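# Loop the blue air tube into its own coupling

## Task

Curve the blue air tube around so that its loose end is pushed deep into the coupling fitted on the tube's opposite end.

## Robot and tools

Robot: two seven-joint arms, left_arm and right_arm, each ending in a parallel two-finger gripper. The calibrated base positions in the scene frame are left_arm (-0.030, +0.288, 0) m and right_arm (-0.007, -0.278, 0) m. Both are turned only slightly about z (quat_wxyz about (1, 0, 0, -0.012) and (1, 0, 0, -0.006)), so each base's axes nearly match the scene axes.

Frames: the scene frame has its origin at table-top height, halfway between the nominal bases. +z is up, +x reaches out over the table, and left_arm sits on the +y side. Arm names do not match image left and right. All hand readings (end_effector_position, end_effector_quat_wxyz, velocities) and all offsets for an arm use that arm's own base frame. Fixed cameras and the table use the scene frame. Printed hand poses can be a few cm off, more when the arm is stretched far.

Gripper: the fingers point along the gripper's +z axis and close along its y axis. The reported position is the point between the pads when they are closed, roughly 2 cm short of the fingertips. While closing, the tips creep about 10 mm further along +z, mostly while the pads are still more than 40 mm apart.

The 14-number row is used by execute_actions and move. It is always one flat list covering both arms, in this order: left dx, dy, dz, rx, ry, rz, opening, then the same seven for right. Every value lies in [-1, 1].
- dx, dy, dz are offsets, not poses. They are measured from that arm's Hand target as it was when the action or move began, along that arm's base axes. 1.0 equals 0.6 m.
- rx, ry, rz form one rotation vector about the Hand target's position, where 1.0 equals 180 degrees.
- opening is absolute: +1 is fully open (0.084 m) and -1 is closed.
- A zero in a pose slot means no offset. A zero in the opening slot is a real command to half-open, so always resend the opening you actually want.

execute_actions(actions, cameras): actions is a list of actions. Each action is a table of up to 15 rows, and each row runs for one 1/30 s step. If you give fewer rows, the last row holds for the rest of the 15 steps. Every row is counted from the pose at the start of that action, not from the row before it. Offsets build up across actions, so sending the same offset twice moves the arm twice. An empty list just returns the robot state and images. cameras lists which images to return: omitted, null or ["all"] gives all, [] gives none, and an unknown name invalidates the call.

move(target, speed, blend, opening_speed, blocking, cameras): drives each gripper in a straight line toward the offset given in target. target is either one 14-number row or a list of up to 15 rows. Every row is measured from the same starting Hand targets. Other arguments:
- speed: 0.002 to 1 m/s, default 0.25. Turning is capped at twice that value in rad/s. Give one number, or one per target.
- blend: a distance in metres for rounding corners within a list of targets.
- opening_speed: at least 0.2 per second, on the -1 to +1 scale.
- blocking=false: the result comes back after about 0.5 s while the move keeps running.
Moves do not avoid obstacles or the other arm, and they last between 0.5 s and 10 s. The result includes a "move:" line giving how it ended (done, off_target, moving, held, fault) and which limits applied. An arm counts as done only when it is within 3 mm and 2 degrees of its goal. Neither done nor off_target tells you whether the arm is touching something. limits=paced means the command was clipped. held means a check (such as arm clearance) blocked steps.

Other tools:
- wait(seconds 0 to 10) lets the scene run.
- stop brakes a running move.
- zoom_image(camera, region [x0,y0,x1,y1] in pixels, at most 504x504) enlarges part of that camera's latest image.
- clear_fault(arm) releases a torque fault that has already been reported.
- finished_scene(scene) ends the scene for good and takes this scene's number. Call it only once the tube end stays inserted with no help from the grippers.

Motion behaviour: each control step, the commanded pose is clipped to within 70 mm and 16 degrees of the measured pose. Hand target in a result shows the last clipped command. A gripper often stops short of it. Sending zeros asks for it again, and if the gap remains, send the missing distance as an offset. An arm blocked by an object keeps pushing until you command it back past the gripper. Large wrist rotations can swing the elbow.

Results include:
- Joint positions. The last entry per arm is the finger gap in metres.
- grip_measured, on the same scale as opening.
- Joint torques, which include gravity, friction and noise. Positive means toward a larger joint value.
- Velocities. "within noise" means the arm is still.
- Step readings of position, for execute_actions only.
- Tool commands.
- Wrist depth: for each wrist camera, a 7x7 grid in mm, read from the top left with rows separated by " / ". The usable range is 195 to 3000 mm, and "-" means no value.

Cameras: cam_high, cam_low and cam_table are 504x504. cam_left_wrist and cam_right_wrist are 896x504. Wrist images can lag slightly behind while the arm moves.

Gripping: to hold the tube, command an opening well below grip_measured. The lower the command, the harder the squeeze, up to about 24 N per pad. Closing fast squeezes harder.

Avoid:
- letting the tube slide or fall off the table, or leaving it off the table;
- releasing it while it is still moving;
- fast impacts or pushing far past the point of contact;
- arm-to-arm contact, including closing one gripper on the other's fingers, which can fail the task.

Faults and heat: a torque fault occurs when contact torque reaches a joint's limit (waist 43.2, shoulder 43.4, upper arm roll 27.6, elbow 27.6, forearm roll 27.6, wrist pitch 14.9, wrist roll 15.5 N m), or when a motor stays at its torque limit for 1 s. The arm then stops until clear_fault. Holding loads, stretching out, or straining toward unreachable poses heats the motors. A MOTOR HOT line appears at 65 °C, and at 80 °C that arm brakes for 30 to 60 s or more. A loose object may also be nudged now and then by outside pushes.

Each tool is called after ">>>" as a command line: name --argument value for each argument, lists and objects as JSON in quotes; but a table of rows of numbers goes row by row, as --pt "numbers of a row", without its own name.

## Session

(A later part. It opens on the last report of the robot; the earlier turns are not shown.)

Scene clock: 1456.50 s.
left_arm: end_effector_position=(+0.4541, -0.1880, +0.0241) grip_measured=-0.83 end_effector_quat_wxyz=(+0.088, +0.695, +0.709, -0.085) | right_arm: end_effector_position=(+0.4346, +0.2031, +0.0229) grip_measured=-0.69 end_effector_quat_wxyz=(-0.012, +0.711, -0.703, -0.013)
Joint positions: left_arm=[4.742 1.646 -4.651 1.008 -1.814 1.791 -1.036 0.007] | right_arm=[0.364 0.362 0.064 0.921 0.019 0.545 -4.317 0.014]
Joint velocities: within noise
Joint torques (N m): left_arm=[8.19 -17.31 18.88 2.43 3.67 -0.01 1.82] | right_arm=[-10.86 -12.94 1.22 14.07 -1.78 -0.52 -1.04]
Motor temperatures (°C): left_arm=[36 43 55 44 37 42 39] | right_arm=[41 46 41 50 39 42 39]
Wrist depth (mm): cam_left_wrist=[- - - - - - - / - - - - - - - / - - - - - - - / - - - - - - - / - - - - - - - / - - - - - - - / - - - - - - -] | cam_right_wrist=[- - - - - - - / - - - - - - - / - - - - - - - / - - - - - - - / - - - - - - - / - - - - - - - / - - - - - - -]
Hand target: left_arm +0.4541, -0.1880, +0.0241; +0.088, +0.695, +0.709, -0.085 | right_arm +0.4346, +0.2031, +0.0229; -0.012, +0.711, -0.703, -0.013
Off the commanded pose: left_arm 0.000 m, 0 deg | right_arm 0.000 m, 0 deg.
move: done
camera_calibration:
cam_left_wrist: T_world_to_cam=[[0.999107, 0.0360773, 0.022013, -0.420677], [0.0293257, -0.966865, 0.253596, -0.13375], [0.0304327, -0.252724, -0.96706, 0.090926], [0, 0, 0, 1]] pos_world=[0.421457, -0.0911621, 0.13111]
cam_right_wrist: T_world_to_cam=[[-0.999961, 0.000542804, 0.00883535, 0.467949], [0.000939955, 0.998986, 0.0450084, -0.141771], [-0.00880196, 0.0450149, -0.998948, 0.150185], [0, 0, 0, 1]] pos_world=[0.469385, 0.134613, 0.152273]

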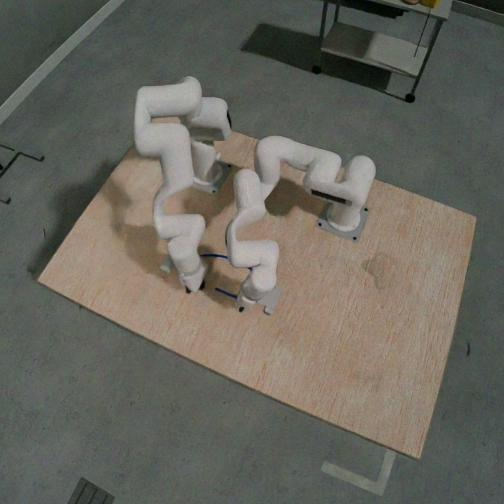

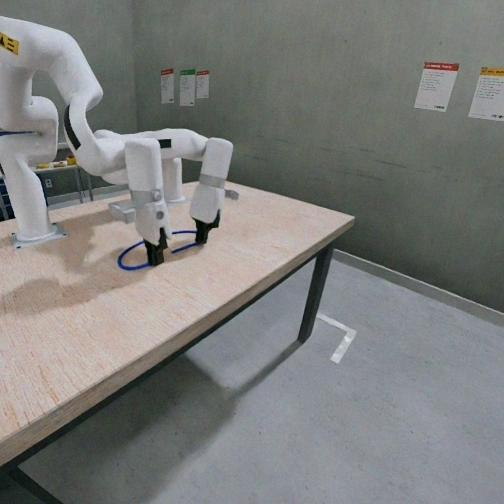

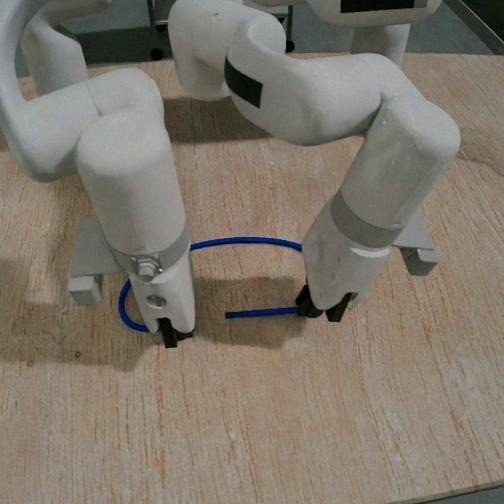

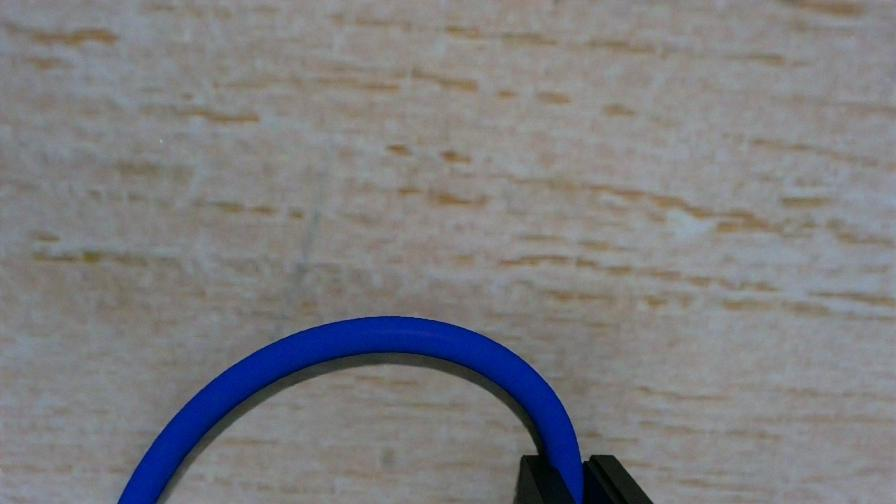

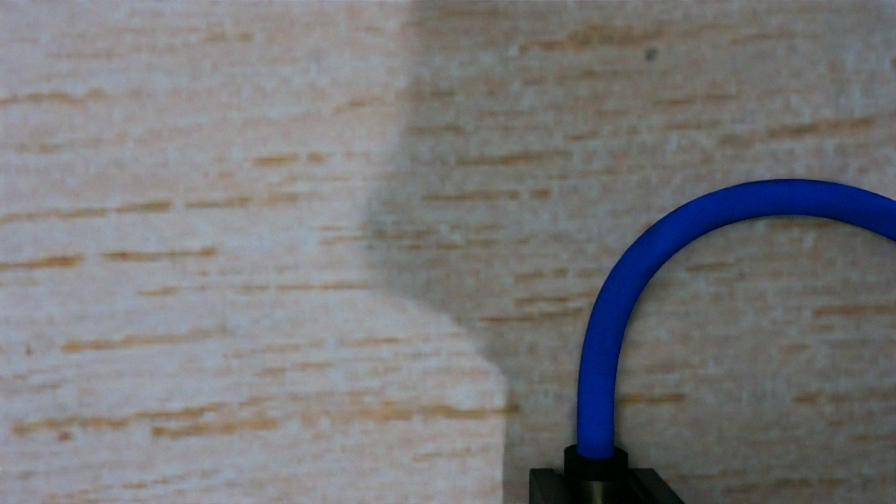

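>>> move --target '[0.0782,-0.037,0.0,0,0,-0.1667,-1,-0.0668,0.0172,0.0,0,0,-0.1667,-1]' --speed 0.08

>>> zoom_image --camera "cam_low" --region '[110, 223, 230, 283]'

>>> zoom_image --camera "cam_table" --region '[170, 270, 290, 370]'

Scene clock: 1464.17 s.
left_arm: end_effector_position=(+0.5010, -0.2102, +0.0240) grip_measured=-0.83 end_effector_quat_wxyz=(+0.063, +0.854, +0.505, -0.105) | right_arm: end_effector_position=(+0.3945, +0.2135, +0.0229) grip_measured=-0.69 end_effector_quat_wxyz=(+0.015, -0.505, +0.863, +0.009)
Joint positions: left_arm=[4.961 1.647 -4.617 1.348 -1.771 1.88 -0.633 0.007] | right_arm=[0.51 0.28 -0.018 0.786 0.052 0.477 -3.753 0.014]
Joint velocities: within noise
Joint torques (N m): left_arm=[8.07 -25.96 19.47 2.16 3.65 0.09 1.76] | right_arm=[8.73 -23.08 -2.85 6.99 -2.29 -2.06 0.9]
Motor temperatures (°C): left_arm=[36 44 58 44 37 42 39] | right_arm=[41 47 41 50 39 42 39]
Wrist depth (mm): cam_left_wrist=[- - - - - - - / - - - - - - - / - - - - - - - / - - - - - - - / - - - - - - - / - - - - - - - / - - - - - - -] | cam_right_wrist=[- - - - - - - / - - - - - - - / - - - - - - - / - - - - - - - / - - - - - - - / - - - - - - - / - - - - - - -]
Hand target: left_arm +0.5010, -0.2102, +0.0241; +0.063, +0.855, +0.505, -0.105 | right_arm +0.3945, +0.2135, +0.0229; +0.015, -0.505, +0.863, +0.009
Off the commanded pose: left_arm 0.000 m, 0 deg | right_arm 0.000 m, 0 deg.
move: done
camera_calibration:
cam_left_wrist: T_world_to_cam=[[0.883257, -0.468375, 0.0219707, -0.514771], [-0.458093, -0.851975, 0.253555, 0.111831], [-0.10004, -0.234018, -0.967072, 0.1532], [0, 0, 0, 1]] pos_world=[0.521231, -0.109977, 0.13111]
cam_right_wrist: T_world_to_cam=[[-0.86571, 0.500466, 0.00893631, 0.268156], [0.500326, 0.864664, 0.0450475, -0.3204], [0.0148178, 0.0434692, -0.998945, 0.140384], [0, 0, 0, 1]] pos_world=[0.39037, 0.136734, 0.152273]

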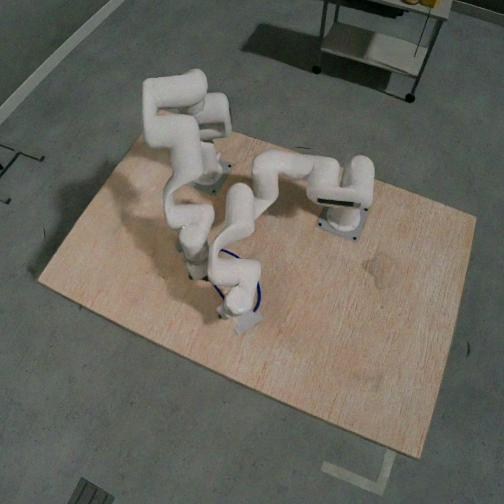

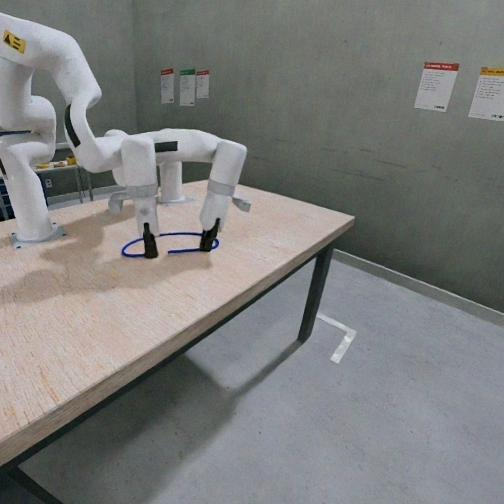

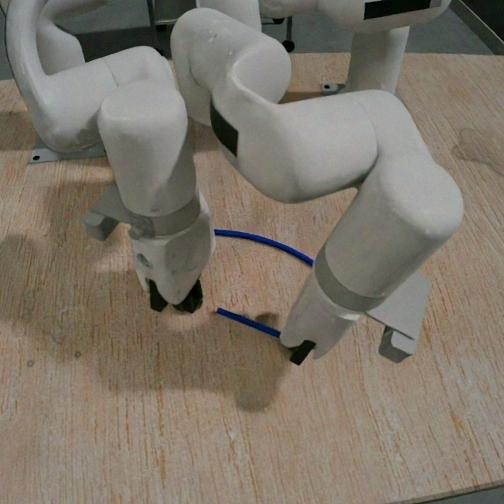

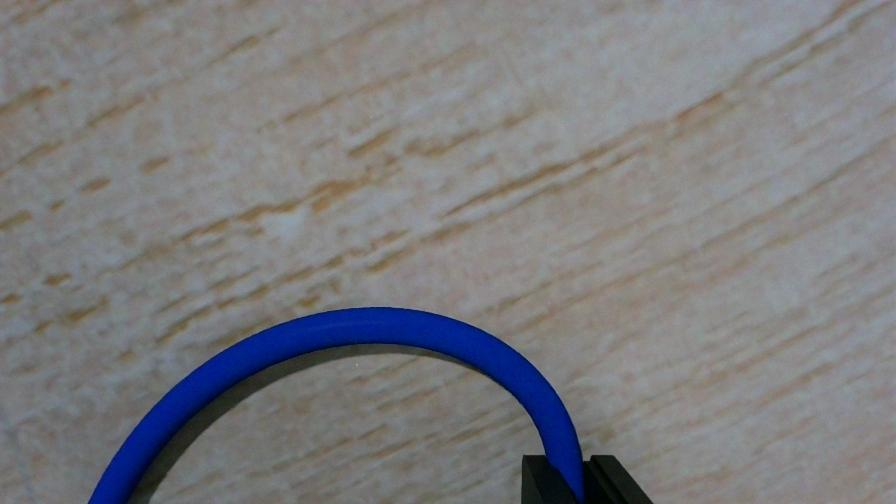

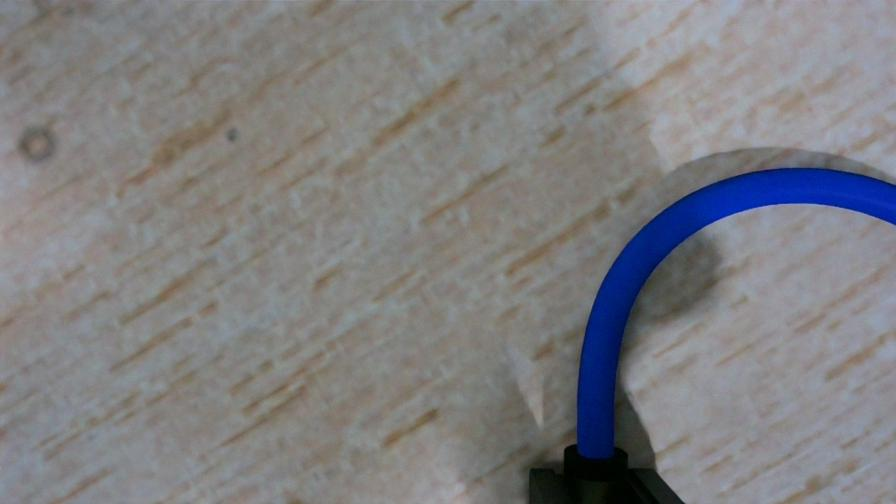

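Scaled by 4.200 from the camera's 504x504 image, which has a finer 720x720 frame.

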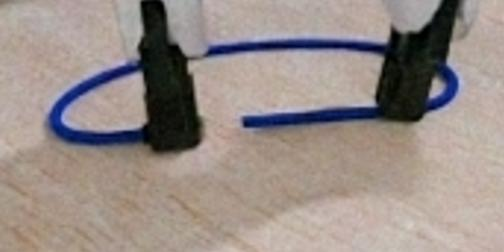

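Scaled by 4.200 from the camera's 504x504 image, which has a finer 720x720 frame.

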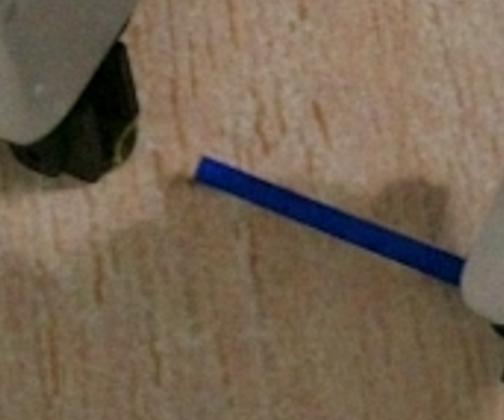

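>>> zoom_image --camera "cam_table" --region '[180, 280, 230, 330]'

>>> zoom_image --camera "cam_low" --region '[134, 233, 184, 273]'

Scaled by 10.080 from the camera's 504x504 image, which has a finer 720x720 frame.

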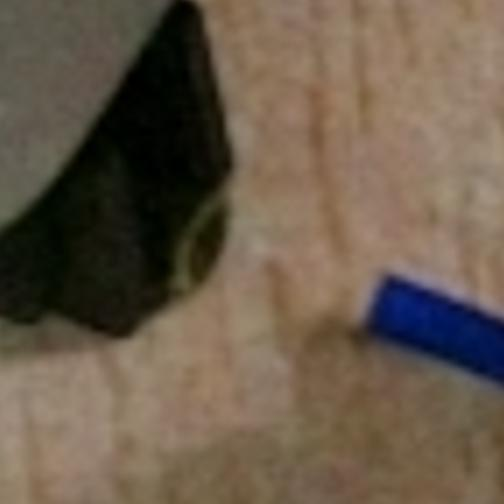

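Scaled by 10.080 from the camera's 504x504 image, which has a finer 720x720 frame.

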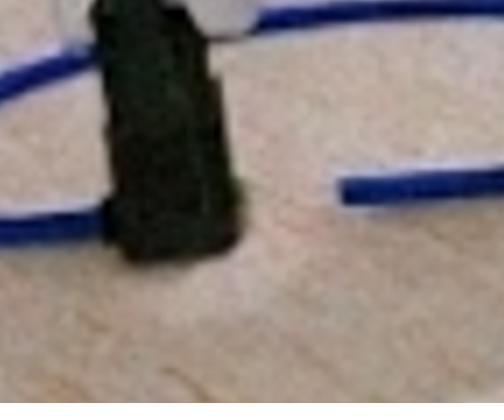

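>>> zoom_image --camera "cam_low" --region '[142, 241, 174, 265]'

>>> zoom_image --camera "cam_table" --region '[190, 290, 222, 316]'

>>> zoom_image --camera "cam_high" --region '[200, 240, 280, 320]'

Scaled by 15.750 from the camera's 504x504 image, which has a finer 720x720 frame.

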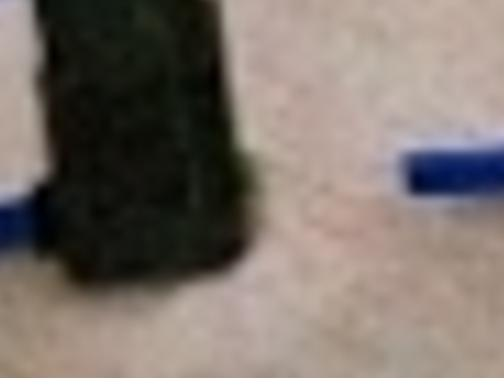

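Scaled by 15.750 from the camera's 504x504 image, which has a finer 720x720 frame.

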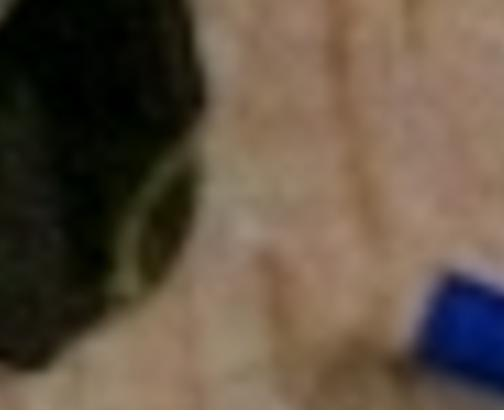

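Scaled by 6.300 from the camera's 504x504 image, which has a finer 720x720 frame.

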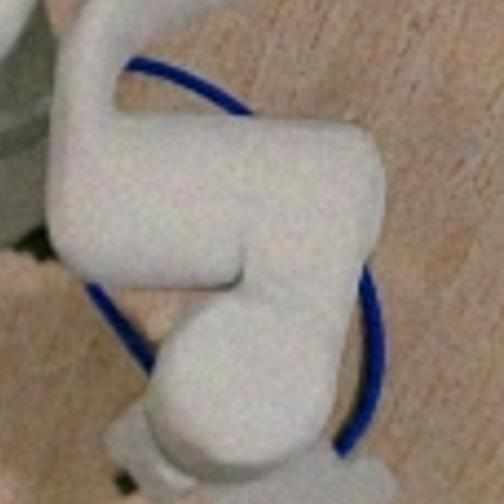

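>>> move --target '[-0.0122,-0.0276,0.0012,0,0,0,-1,0,0,0,0,0,0,-1]' --speed 0.04 --cameras '["cam_low","cam_table"]'

>>> zoom_image --camera "cam_low" --region '[142, 241, 174, 265]'

>>> zoom_image --camera "cam_table" --region '[190, 290, 222, 316]'

>>> zoom_image --camera "cam_low" --region '[134, 233, 214, 273]'

Scene clock: 1487.27 s.
left_arm: end_effector_position=(+0.4937, -0.2267, +0.0248) grip_measured=-0.83 end_effector_quat_wxyz=(+0.063, +0.854, +0.505, -0.105) | right_arm: end_effector_position=(+0.3945, +0.2135, +0.0229) grip_measured=-0.69 end_effector_quat_wxyz=(+0.015, -0.505, +0.863, +0.009)
Joint positions: left_arm=[4.922 1.646 -4.618 1.338 -1.775 1.875 -0.663 0.007] | right_arm=[0.511 0.28 -0.018 0.786 0.052 0.477 -3.753 0.014]
Joint velocities: within noise
Joint torques (N m): left_arm=[-5.95 -33.48 14.93 -5.95 -3.51 -2.81 -0.9] | right_arm=[8.7 -22.64 -2.46 7.57 -2.02 -1.71 0.58]
Motor temperatures (°C): left_arm=[36 45 63 43 37 42 39] | right_arm=[41 47 40 48 39 42 39]
Wrist depth (mm): cam_left_wrist=[- - - - - - - / - - - - - - - / - - - - - - - / - - - - - - - / - - - - - - - / - - - - - - - / - - - - - - -] | cam_right_wrist=[- - - - - - - / - - - - - - - / - - - - - - - / - - - - - - - / - - - - - - - / - - - - - - - / - - - - - - -]
Hand target: left_arm +0.4937, -0.2268, +0.0248; +0.063, +0.855, +0.505, -0.105 | right_arm +0.3945, +0.2135, +0.0229; +0.015, -0.505, +0.863, +0.009
Off the commanded pose: left_arm 0.000 m, 0 deg | right_arm 0.000 m, 0 deg.
move: done
Images, in order (width x height): cam_low 504x504, cam_table 504x504.

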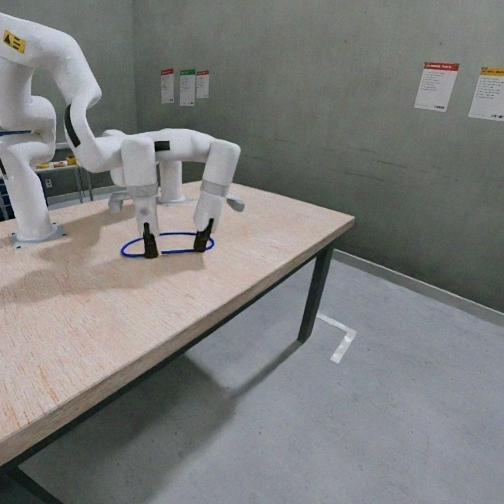

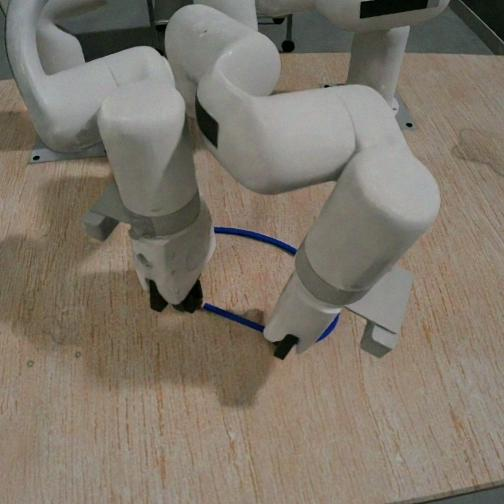

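Scaled by 15.750 from the camera's 504x504 image, which has a finer 720x720 frame.

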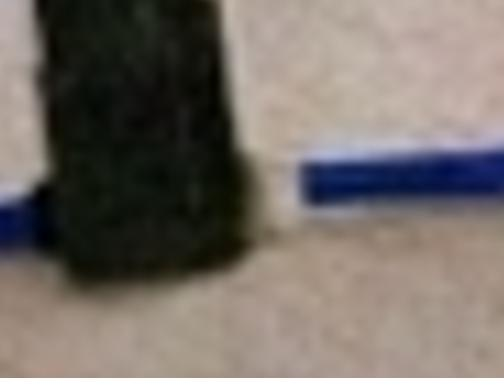

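Scaled by 15.750 from the camera's 504x504 image, which has a finer 720x720 frame.

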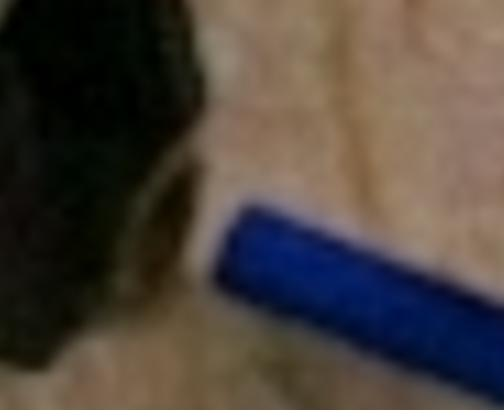

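Scaled by 6.300 from the camera's 504x504 image, which has a finer 720x720 frame.

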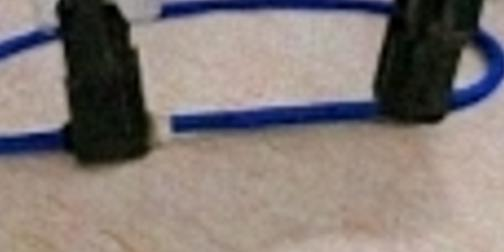

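>>> move --target '[0,0,-0.0022,0,0,0,-1,0,0,0,0,0,0,-1]' --speed 0.02 --cameras '["cam_low","cam_table"]'

>>> zoom_image --camera "cam_low" --region '[142, 241, 174, 265]'

>>> zoom_image --camera "cam_table" --region '[190, 290, 222, 316]'

Scene clock: 1494.63 s.
left_arm: end_effector_position=(+0.4937, -0.2268, +0.0236) grip_measured=-0.83 end_effector_quat_wxyz=(+0.063, +0.854, +0.505, -0.105) | right_arm: end_effector_position=(+0.3945, +0.2135, +0.0229) grip_measured=-0.69 end_effector_quat_wxyz=(+0.015, -0.505, +0.863, +0.009)
Joint positions: left_arm=[4.922 1.648 -4.62 1.338 -1.777 1.874 -0.663 0.007] | right_arm=[0.511 0.28 -0.018 0.786 0.052 0.477 -3.753 0.014]
Joint velocities: within noise
Joint torques (N m): left_arm=[-5.35 -20.56 11.35 -5.33 -3.78 -3.08 0.3] | right_arm=[8.59 -22.35 -2.73 8.07 -2.05 -1.44 0.56]
Motor temperatures (°C): left_arm=[36 45 61 43 37 42 39] | right_arm=[41 48 40 47 39 42 39]
Wrist depth (mm): cam_left_wrist=[- - - - - - - / - - - - - - - / - - - - - - - / - - - - - - - / - - - - - - - / - - - - - - - / - - - - - - -] | cam_right_wrist=[- - - - - - - / - - - - - - - / - - - - - - - / - - - - - - - / - - - - - - - / - - - - - - - / - - - - - - -]
Hand target: left_arm +0.4937, -0.2268, +0.0235; +0.063, +0.855, +0.505, -0.105 | right_arm +0.3945, +0.2135, +0.0229; +0.015, -0.505, +0.863, +0.009
Off the commanded pose: left_arm 0.000 m, 0 deg | right_arm 0.000 m, 0 deg.
move: done
Images, in order (width x height): cam_low 504x504, cam_table 504x504.

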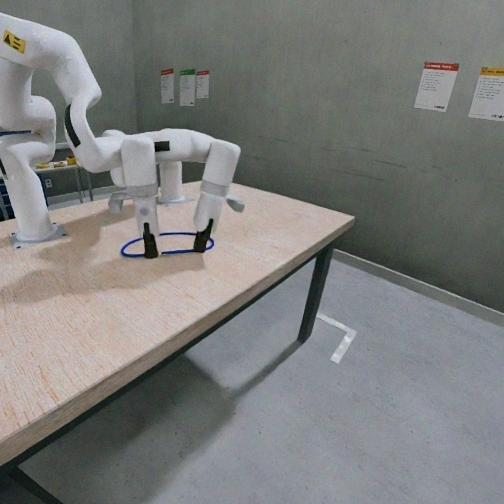

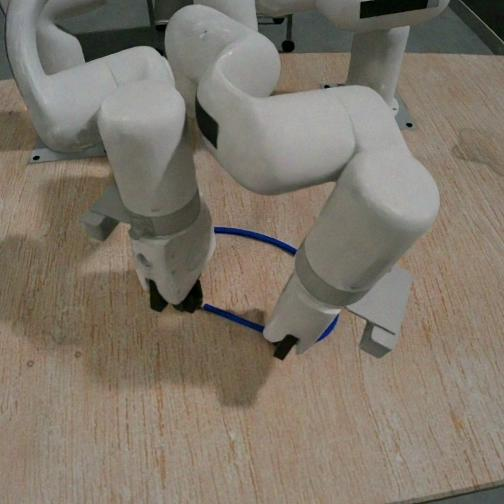

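Scaled by 15.750 from the camera's 504x504 image, which has a finer 720x720 frame.

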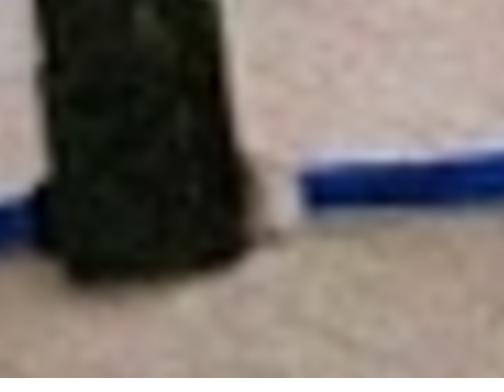

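Scaled by 15.750 from the camera's 504x504 image, which has a finer 720x720 frame.

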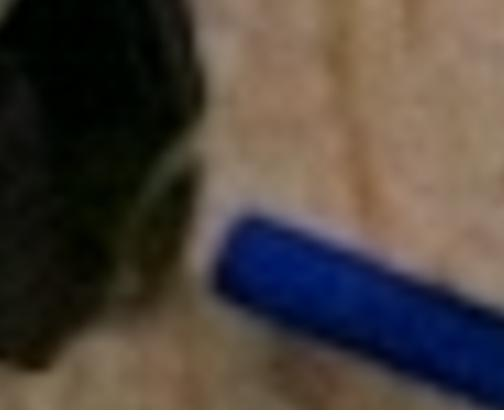

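>>> move --target '[-0.0040,-0.0073,0,0,0,0,-1,0,0,0,0,0,0,-1]' --speed 0.02 --cameras '["cam_low","cam_table"]'

>>> zoom_image --camera "cam_low" --region '[142, 241, 174, 265]'

>>> zoom_image --camera "cam_table" --region '[190, 290, 222, 316]'

Scene clock: 1500.20 s.
left_arm: end_effector_position=(+0.4913, -0.2311, +0.0234) grip_measured=-0.83 end_effector_quat_wxyz=(+0.063, +0.855, +0.505, -0.105) | right_arm: end_effector_position=(+0.3945, +0.2135, +0.0229) grip_measured=-0.69 end_effector_quat_wxyz=(+0.015, -0.505, +0.863, +0.009)
Joint positions: left_arm=[4.911 1.648 -4.62 1.334 -1.778 1.872 -0.67 0.007] | right_arm=[0.511 0.28 -0.018 0.786 0.052 0.477 -3.753 0.014]
Joint velocities: within noise
Joint torques (N m): left_arm=[-7.71 -27.46 9.48 -4.11 -3.68 -1.94 -0.78] | right_arm=[8.29 -21.95 -2.59 8.41 -1.85 -1.15 0.55]
Motor temperatures (°C): left_arm=[36 45 59 43 37 42 39] | right_arm=[41 48 40 47 39 42 39]
Wrist depth (mm): cam_left_wrist=[- - - - - - - / - - - - - - - / - - - - - - - / - - - - - - - / - - - - - - - / - - - - - - - / - - - - - - -] | cam_right_wrist=[- - - - - - - / - - - - - - - / - - - - - - - / - - - - - - - / - - - - - - - / - - - - - - - / - - - - - - -]
Hand target: left_arm +0.4913, -0.2312, +0.0235; +0.063, +0.855, +0.505, -0.105 | right_arm +0.3945, +0.2135, +0.0229; +0.015, -0.505, +0.863, +0.009
Off the commanded pose: left_arm 0.000 m, 0 deg | right_arm 0.000 m, 0 deg.
move: done
Images, in order (width x height): cam_low 504x504, cam_table 504x504.

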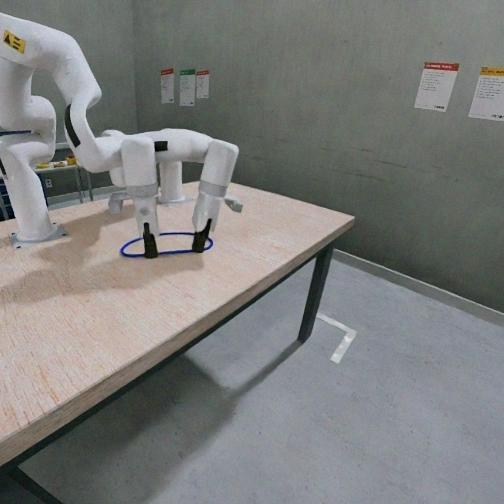

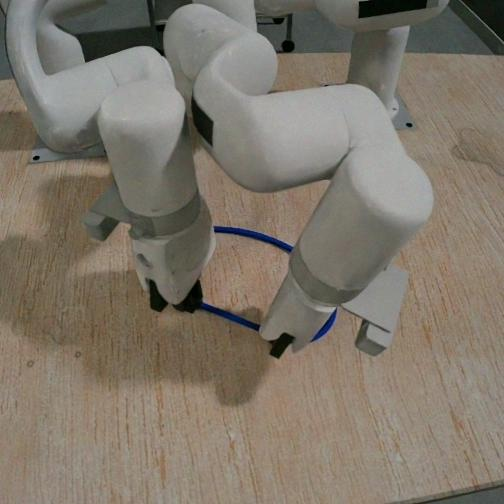

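Scaled by 15.750 from the camera's 504x504 image, which has a finer 720x720 frame.

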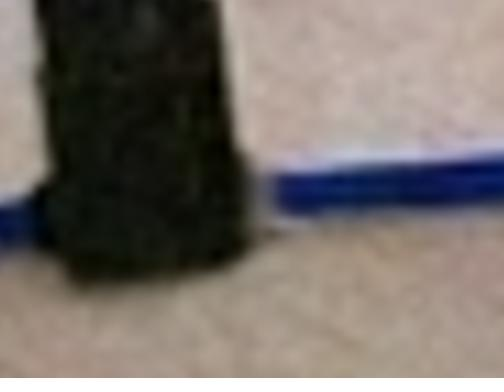

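Scaled by 15.750 from the camera's 504x504 image, which has a finer 720x720 frame.

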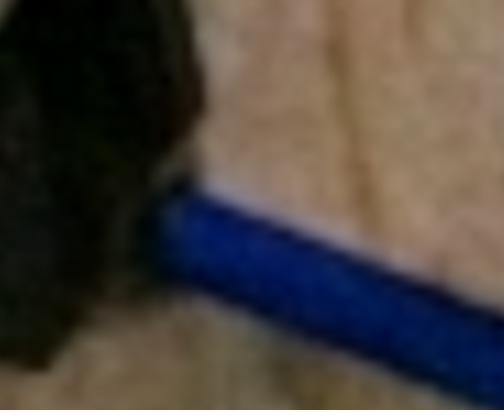

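>>> move --target '[-0.0032,-0.0059,0,0,0,0,-1,0,0,0,0,0,0,-1]' --speed 0.02 --cameras '["cam_low","cam_table"]'

>>> zoom_image --camera "cam_low" --region '[142, 241, 174, 265]'

>>> zoom_image --camera "cam_table" --region '[190, 290, 222, 316]'

>>> zoom_image --camera "cam_low" --region '[134, 233, 214, 273]'

Scene clock: 1503.97 s.
left_arm: end_effector_position=(+0.4912, -0.2313, +0.0235) grip_measured=-0.83 end_effector_quat_wxyz=(+0.063, +0.855, +0.505, -0.105) | right_arm: end_effector_position=(+0.3945, +0.2135, +0.0229) grip_measured=-0.69 end_effector_quat_wxyz=(+0.015, -0.505, +0.863, +0.009)
Joint positions: left_arm=[4.91 1.648 -4.62 1.334 -1.778 1.872 -0.671 0.007] | right_arm=[0.511 0.28 -0.018 0.786 0.052 0.477 -3.753 0.014]
Joint velocities: within noise
Joint torques (N m): left_arm=[1.93 -28.77 11.1 -3.22 -3.16 -1.47 -0.06] | right_arm=[7.96 -21.61 -2.6 8.82 -1.63 -0.93 0.53]
Motor temperatures (°C): left_arm=[36 45 58 43 37 42 39] | right_arm=[41 48 40 47 39 42 39]
Wrist depth (mm): cam_left_wrist=[- - - - - - - / - - - - - - - / - - - - - - - / - - - - - - - / - - - - - - - / - - - - - - - / - - - - - - -] | cam_right_wrist=[- - - - - - - / - - - - - - - / - - - - - - - / - - - - - - - / - - - - - - - / - - - - - - - / - - - - - - -]
Hand target: left_arm +0.4912, -0.2312, +0.0235; +0.063, +0.855, +0.505, -0.105 (not the last commanded pose) | right_arm +0.3945, +0.2135, +0.0229; +0.015, -0.505, +0.863, +0.009
Off the commanded pose: left_arm 0.004 m, 0 deg | right_arm 0.000 m, 0 deg.
move: held (left_arm; a check stopped the path); limits=held
pose unreachable (left arm): on one or more control steps of this call, first in action 0 (counted from 0), this arm could not follow its commanded pose, so it was not sent that pose on those steps. It may still have moved: this result reports where it is.
cause: moving toward the commanded pose would bring a part of the arm too close to another arm (a part of this arm just beyond joint 5 (forearm roll) and a part of the right arm just beyond its joint 6 (wrist pitch), where that arm would come to rest).
Images, in order (width x height): cam_low 504x504, cam_table 504x504.

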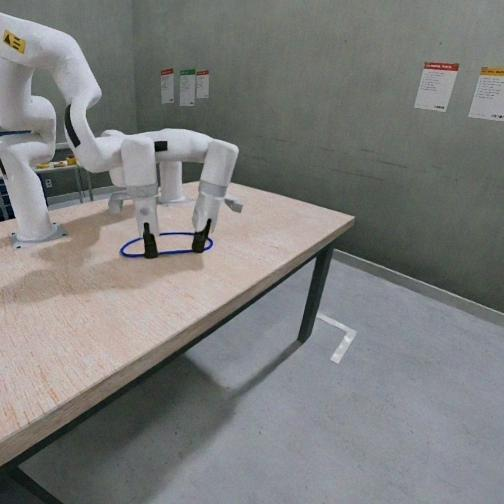

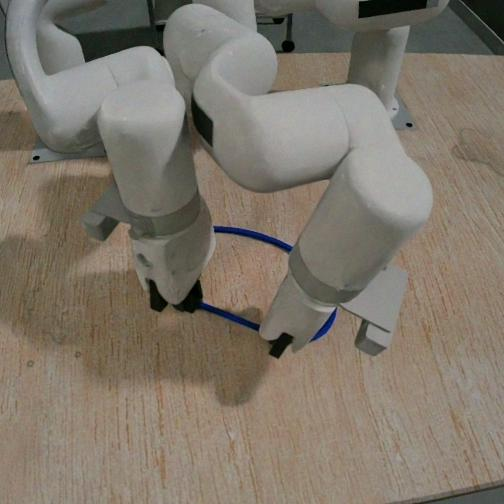

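Scaled by 15.750 from the camera's 504x504 image, which has a finer 720x720 frame.

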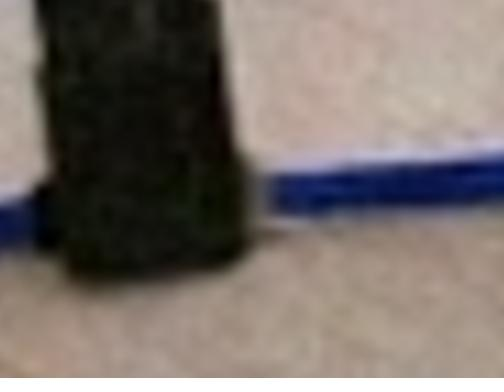

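Scaled by 15.750 from the camera's 504x504 image, which has a finer 720x720 frame.

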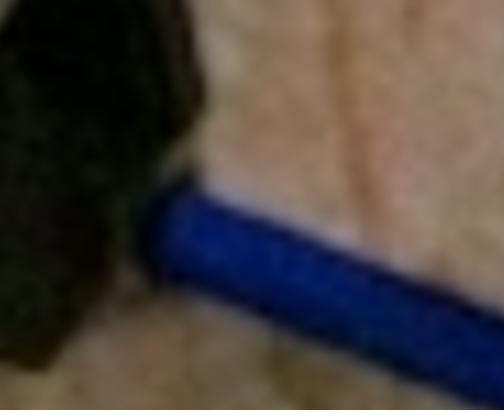

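Scaled by 6.300 from the camera's 504x504 image, which has a finer 720x720 frame.

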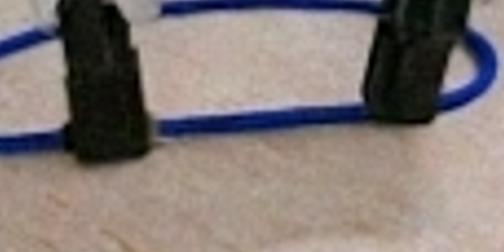

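>>> move --pt "0.0048 0.0088 0 0 0 0 -1 0 0 0 0 0 0 -1" --pt "0.2048 0.0088 0 0 0 0 -1 0.2 0 0 0 0 0 -1" --speed 0.05

>>> zoom_image --camera "cam_low" --region '[150, 243, 290, 323]'

>>> zoom_image --camera "cam_table" --region '[150, 340, 310, 480]'

Scene clock: 1518.90 s.
left_arm: end_effector_position=(+0.6141, -0.2259, +0.0235) grip_measured=-0.83 end_effector_quat_wxyz=(+0.063, +0.855, +0.505, -0.105) | right_arm: end_effector_position=(+0.5145, +0.2134, +0.0229) grip_measured=-0.69 end_effector_quat_wxyz=(+0.015, -0.505, +0.863, +0.009)
Joint positions: left_arm=[5.366 1.612 -4.614 1.961 -1.829 1.811 -0.838 0.007] | right_arm=[0.422 0.551 -0.037 1.233 0.068 0.656 -3.863 0.014]
Joint velocities: within noise
Joint torques (N m): left_arm=[8.87 -35.55 9.31 2.91 -3.32 -2.97 -0.75] | right_arm=[-10.34 -16.68 -3.3 14.88 2.13 -0.3 -0.91]
Motor temperatures (°C): left_arm=[36 45 56 43 37 42 39] | right_arm=[41 48 40 49 39 42 39]
Wrist depth (mm): cam_left_wrist=[- - - - - - 848 / - - - - - - 866 / - - - - - - 896 / - - - - - - 921 / - - - - - - - / - - - - - - - / - - - - - - -] | cam_right_wrist=[- - - - - - - / - - - - - - - / - - - - - - - / - - - - - - - / - - - - - - - / - - - - - - - / - - - - - - -]
Hand target: left_arm +0.6141, -0.2259, +0.0235; +0.063, +0.855, +0.505, -0.105 | right_arm +0.5145, +0.2135, +0.0229; +0.015, -0.505, +0.863, +0.009
Off the commanded pose: left_arm 0.000 m, 0 deg | right_arm 0.000 m, 0 deg.
move: done
camera_calibration:
cam_left_wrist: T_world_to_cam=[[0.883203, -0.468471, 0.0220895, -0.622092], [-0.458221, -0.851927, 0.253484, 0.150534], [-0.0999311, -0.233999, -0.967087, 0.160302], [0, 0, 0, 1]] pos_world=[0.634431, -0.125677, 0.13061]
cam_right_wrist: T_world_to_cam=[[-0.86571, 0.500466, 0.00893631, 0.372041], [0.500326, 0.864664, 0.0450475, -0.380439], [0.0148178, 0.0434692, -0.998945, 0.138606], [0, 0, 0, 1]] pos_world=[0.51037, 0.136734, 0.152273]

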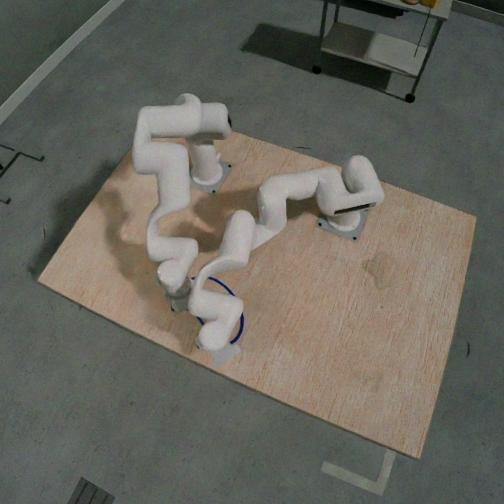

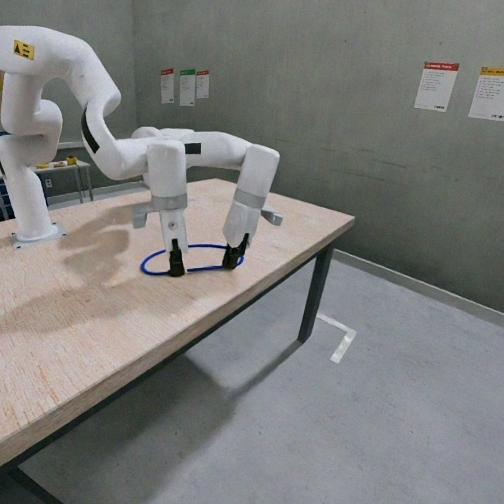

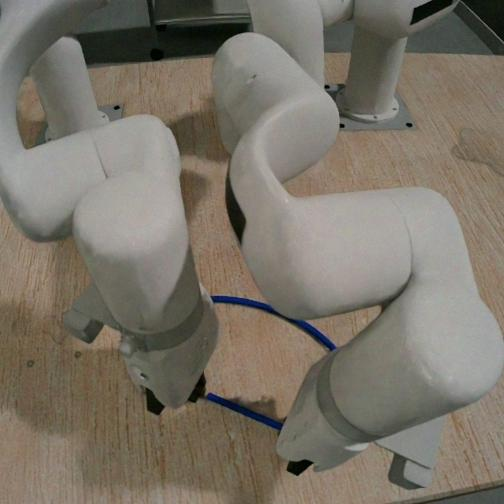

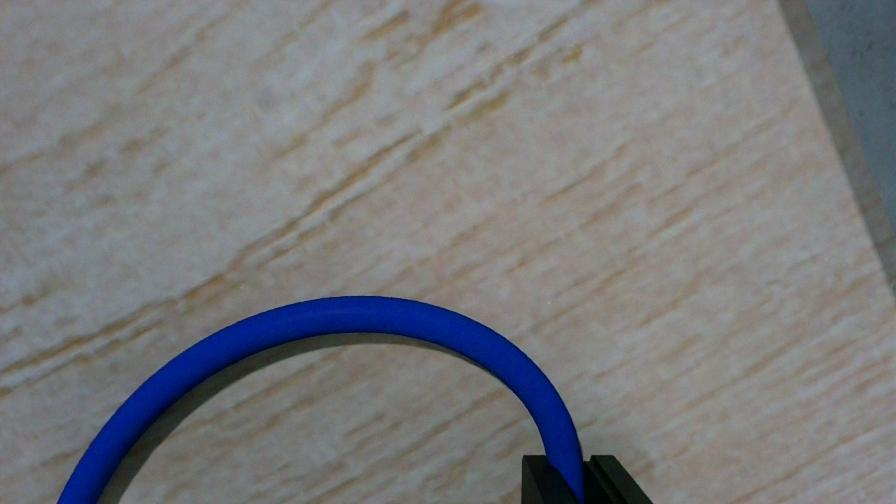

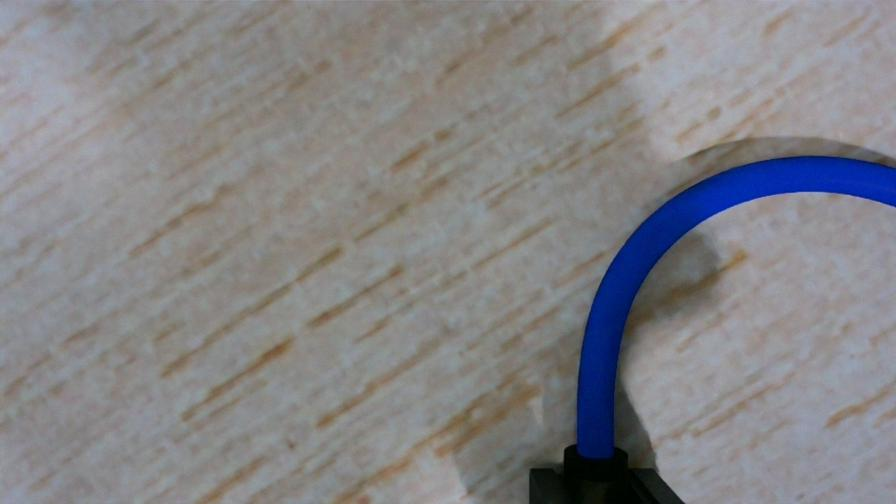

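Scaled by 3.600 from the camera's 504x504 image, which has a finer 720x720 frame.

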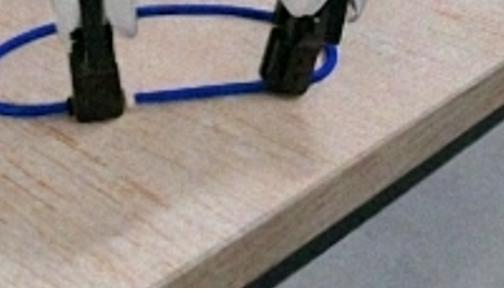

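Scaled by 3.150 from the camera's 504x504 image, which has a finer 720x720 frame.

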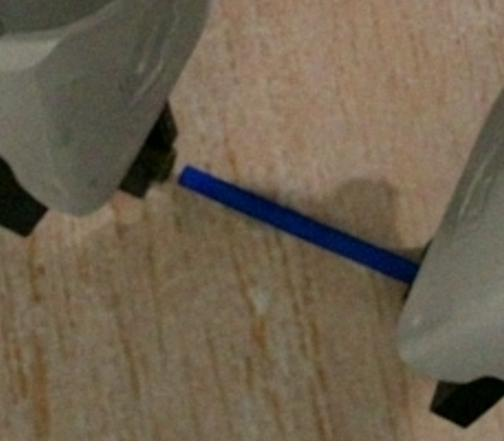

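>>> zoom_image --camera "cam_low" --region '[164, 254, 204, 284]'

>>> zoom_image --camera "cam_table" --region '[184, 374, 224, 409]'

Scaled by 12.600 from the camera's 504x504 image, which has a finer 720x720 frame.

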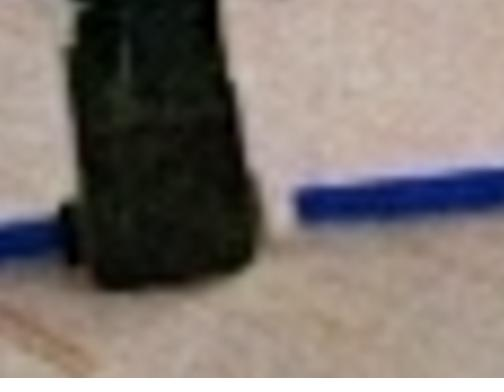

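Scaled by 12.600 from the camera's 504x504 image, which has a finer 720x720 frame.

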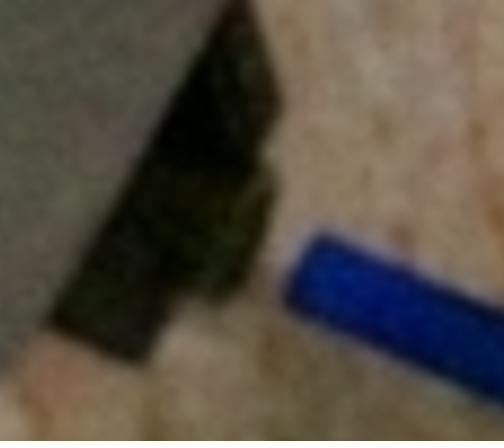

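>>> move --target '[-0.0064,-0.0117,0,0,0,0,-1,0,0,0,0,0,0,-1]' --speed 0.02 --cameras '["cam_low","cam_table"]'

>>> zoom_image --camera "cam_low" --region '[164, 254, 204, 284]'

>>> zoom_image --camera "cam_table" --region '[184, 374, 224, 409]'

>>> zoom_image --camera "cam_low" --region '[134, 233, 264, 303]'

Scene clock: 1525.20 s.
left_arm: end_effector_position=(+0.6103, -0.2329, +0.0235) grip_measured=-0.83 end_effector_quat_wxyz=(+0.063, +0.855, +0.505, -0.105) | right_arm: end_effector_position=(+0.5145, +0.2135, +0.0229) grip_measured=-0.69 end_effector_quat_wxyz=(+0.015, -0.505, +0.863, +0.009)
Joint positions: left_arm=[5.346 1.613 -4.615 1.948 -1.83 1.811 -0.844 0.007] | right_arm=[0.422 0.551 -0.037 1.233 0.068 0.656 -3.863 0.014]
Joint velocities: within noise
Joint torques (N m): left_arm=[-8.13 -27.63 7.51 -4.48 -3.59 -1.96 -0.81] | right_arm=[-9.78 -17.09 -3.28 14.32 1.95 -0.57 -0.84]
Motor temperatures (°C): left_arm=[36 45 54 43 37 42 39] | right_arm=[41 47 40 50 39 42 39]
Wrist depth (mm): cam_left_wrist=[- - - - - - 844 / - - - - - - 869 / - - - - - - 896 / - - - - - - - / - - - - - - - / - - - - - - - / - - - - - - -] | cam_right_wrist=[- - - - - - - / - - - - - - - / - - - - - - - / - - - - - - - / - - - - - - - / - - - - - - - / - - - - - - -]
Hand target: left_arm +0.6103, -0.2329, +0.0235; +0.063, +0.855, +0.505, -0.105 | right_arm +0.5145, +0.2135, +0.0229; +0.015, -0.505, +0.863, +0.009
Off the commanded pose: left_arm 0.000 m, 0 deg | right_arm 0.000 m, 0 deg.
move: done
Images, in order (width x height): cam_low 504x504, cam_table 504x504.

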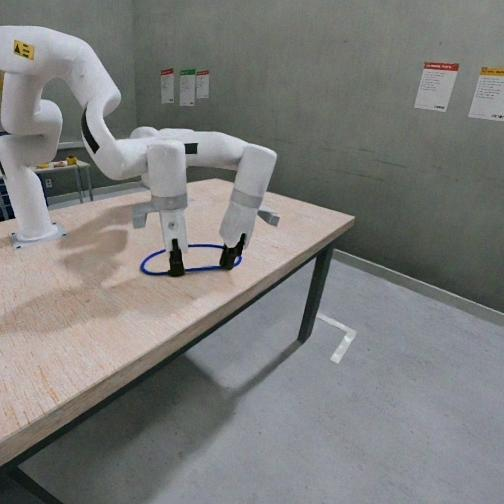

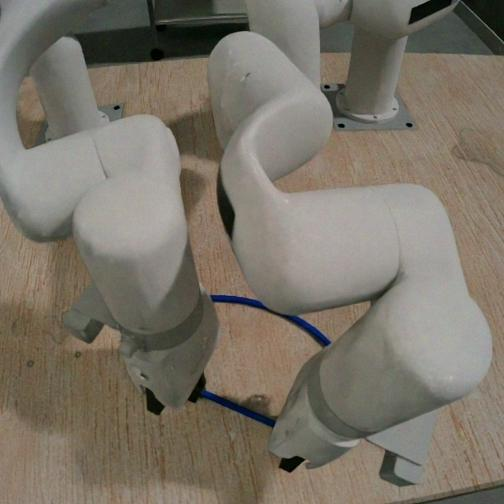

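Scaled by 12.600 from the camera's 504x504 image, which has a finer 720x720 frame.

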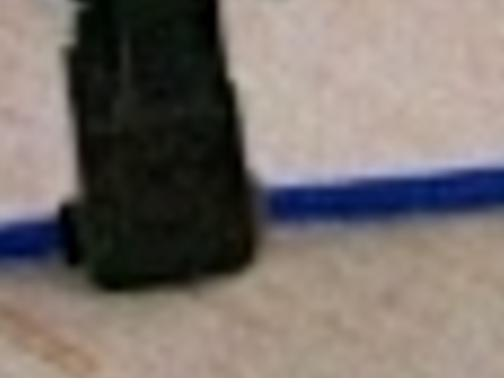

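Scaled by 12.600 from the camera's 504x504 image, which has a finer 720x720 frame.

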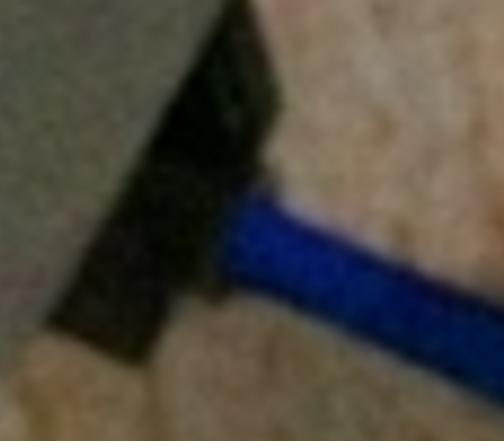

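Scaled by 3.877 from the camera's 504x504 image, which has a finer 720x720 frame.

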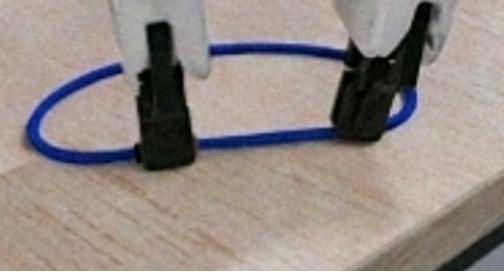

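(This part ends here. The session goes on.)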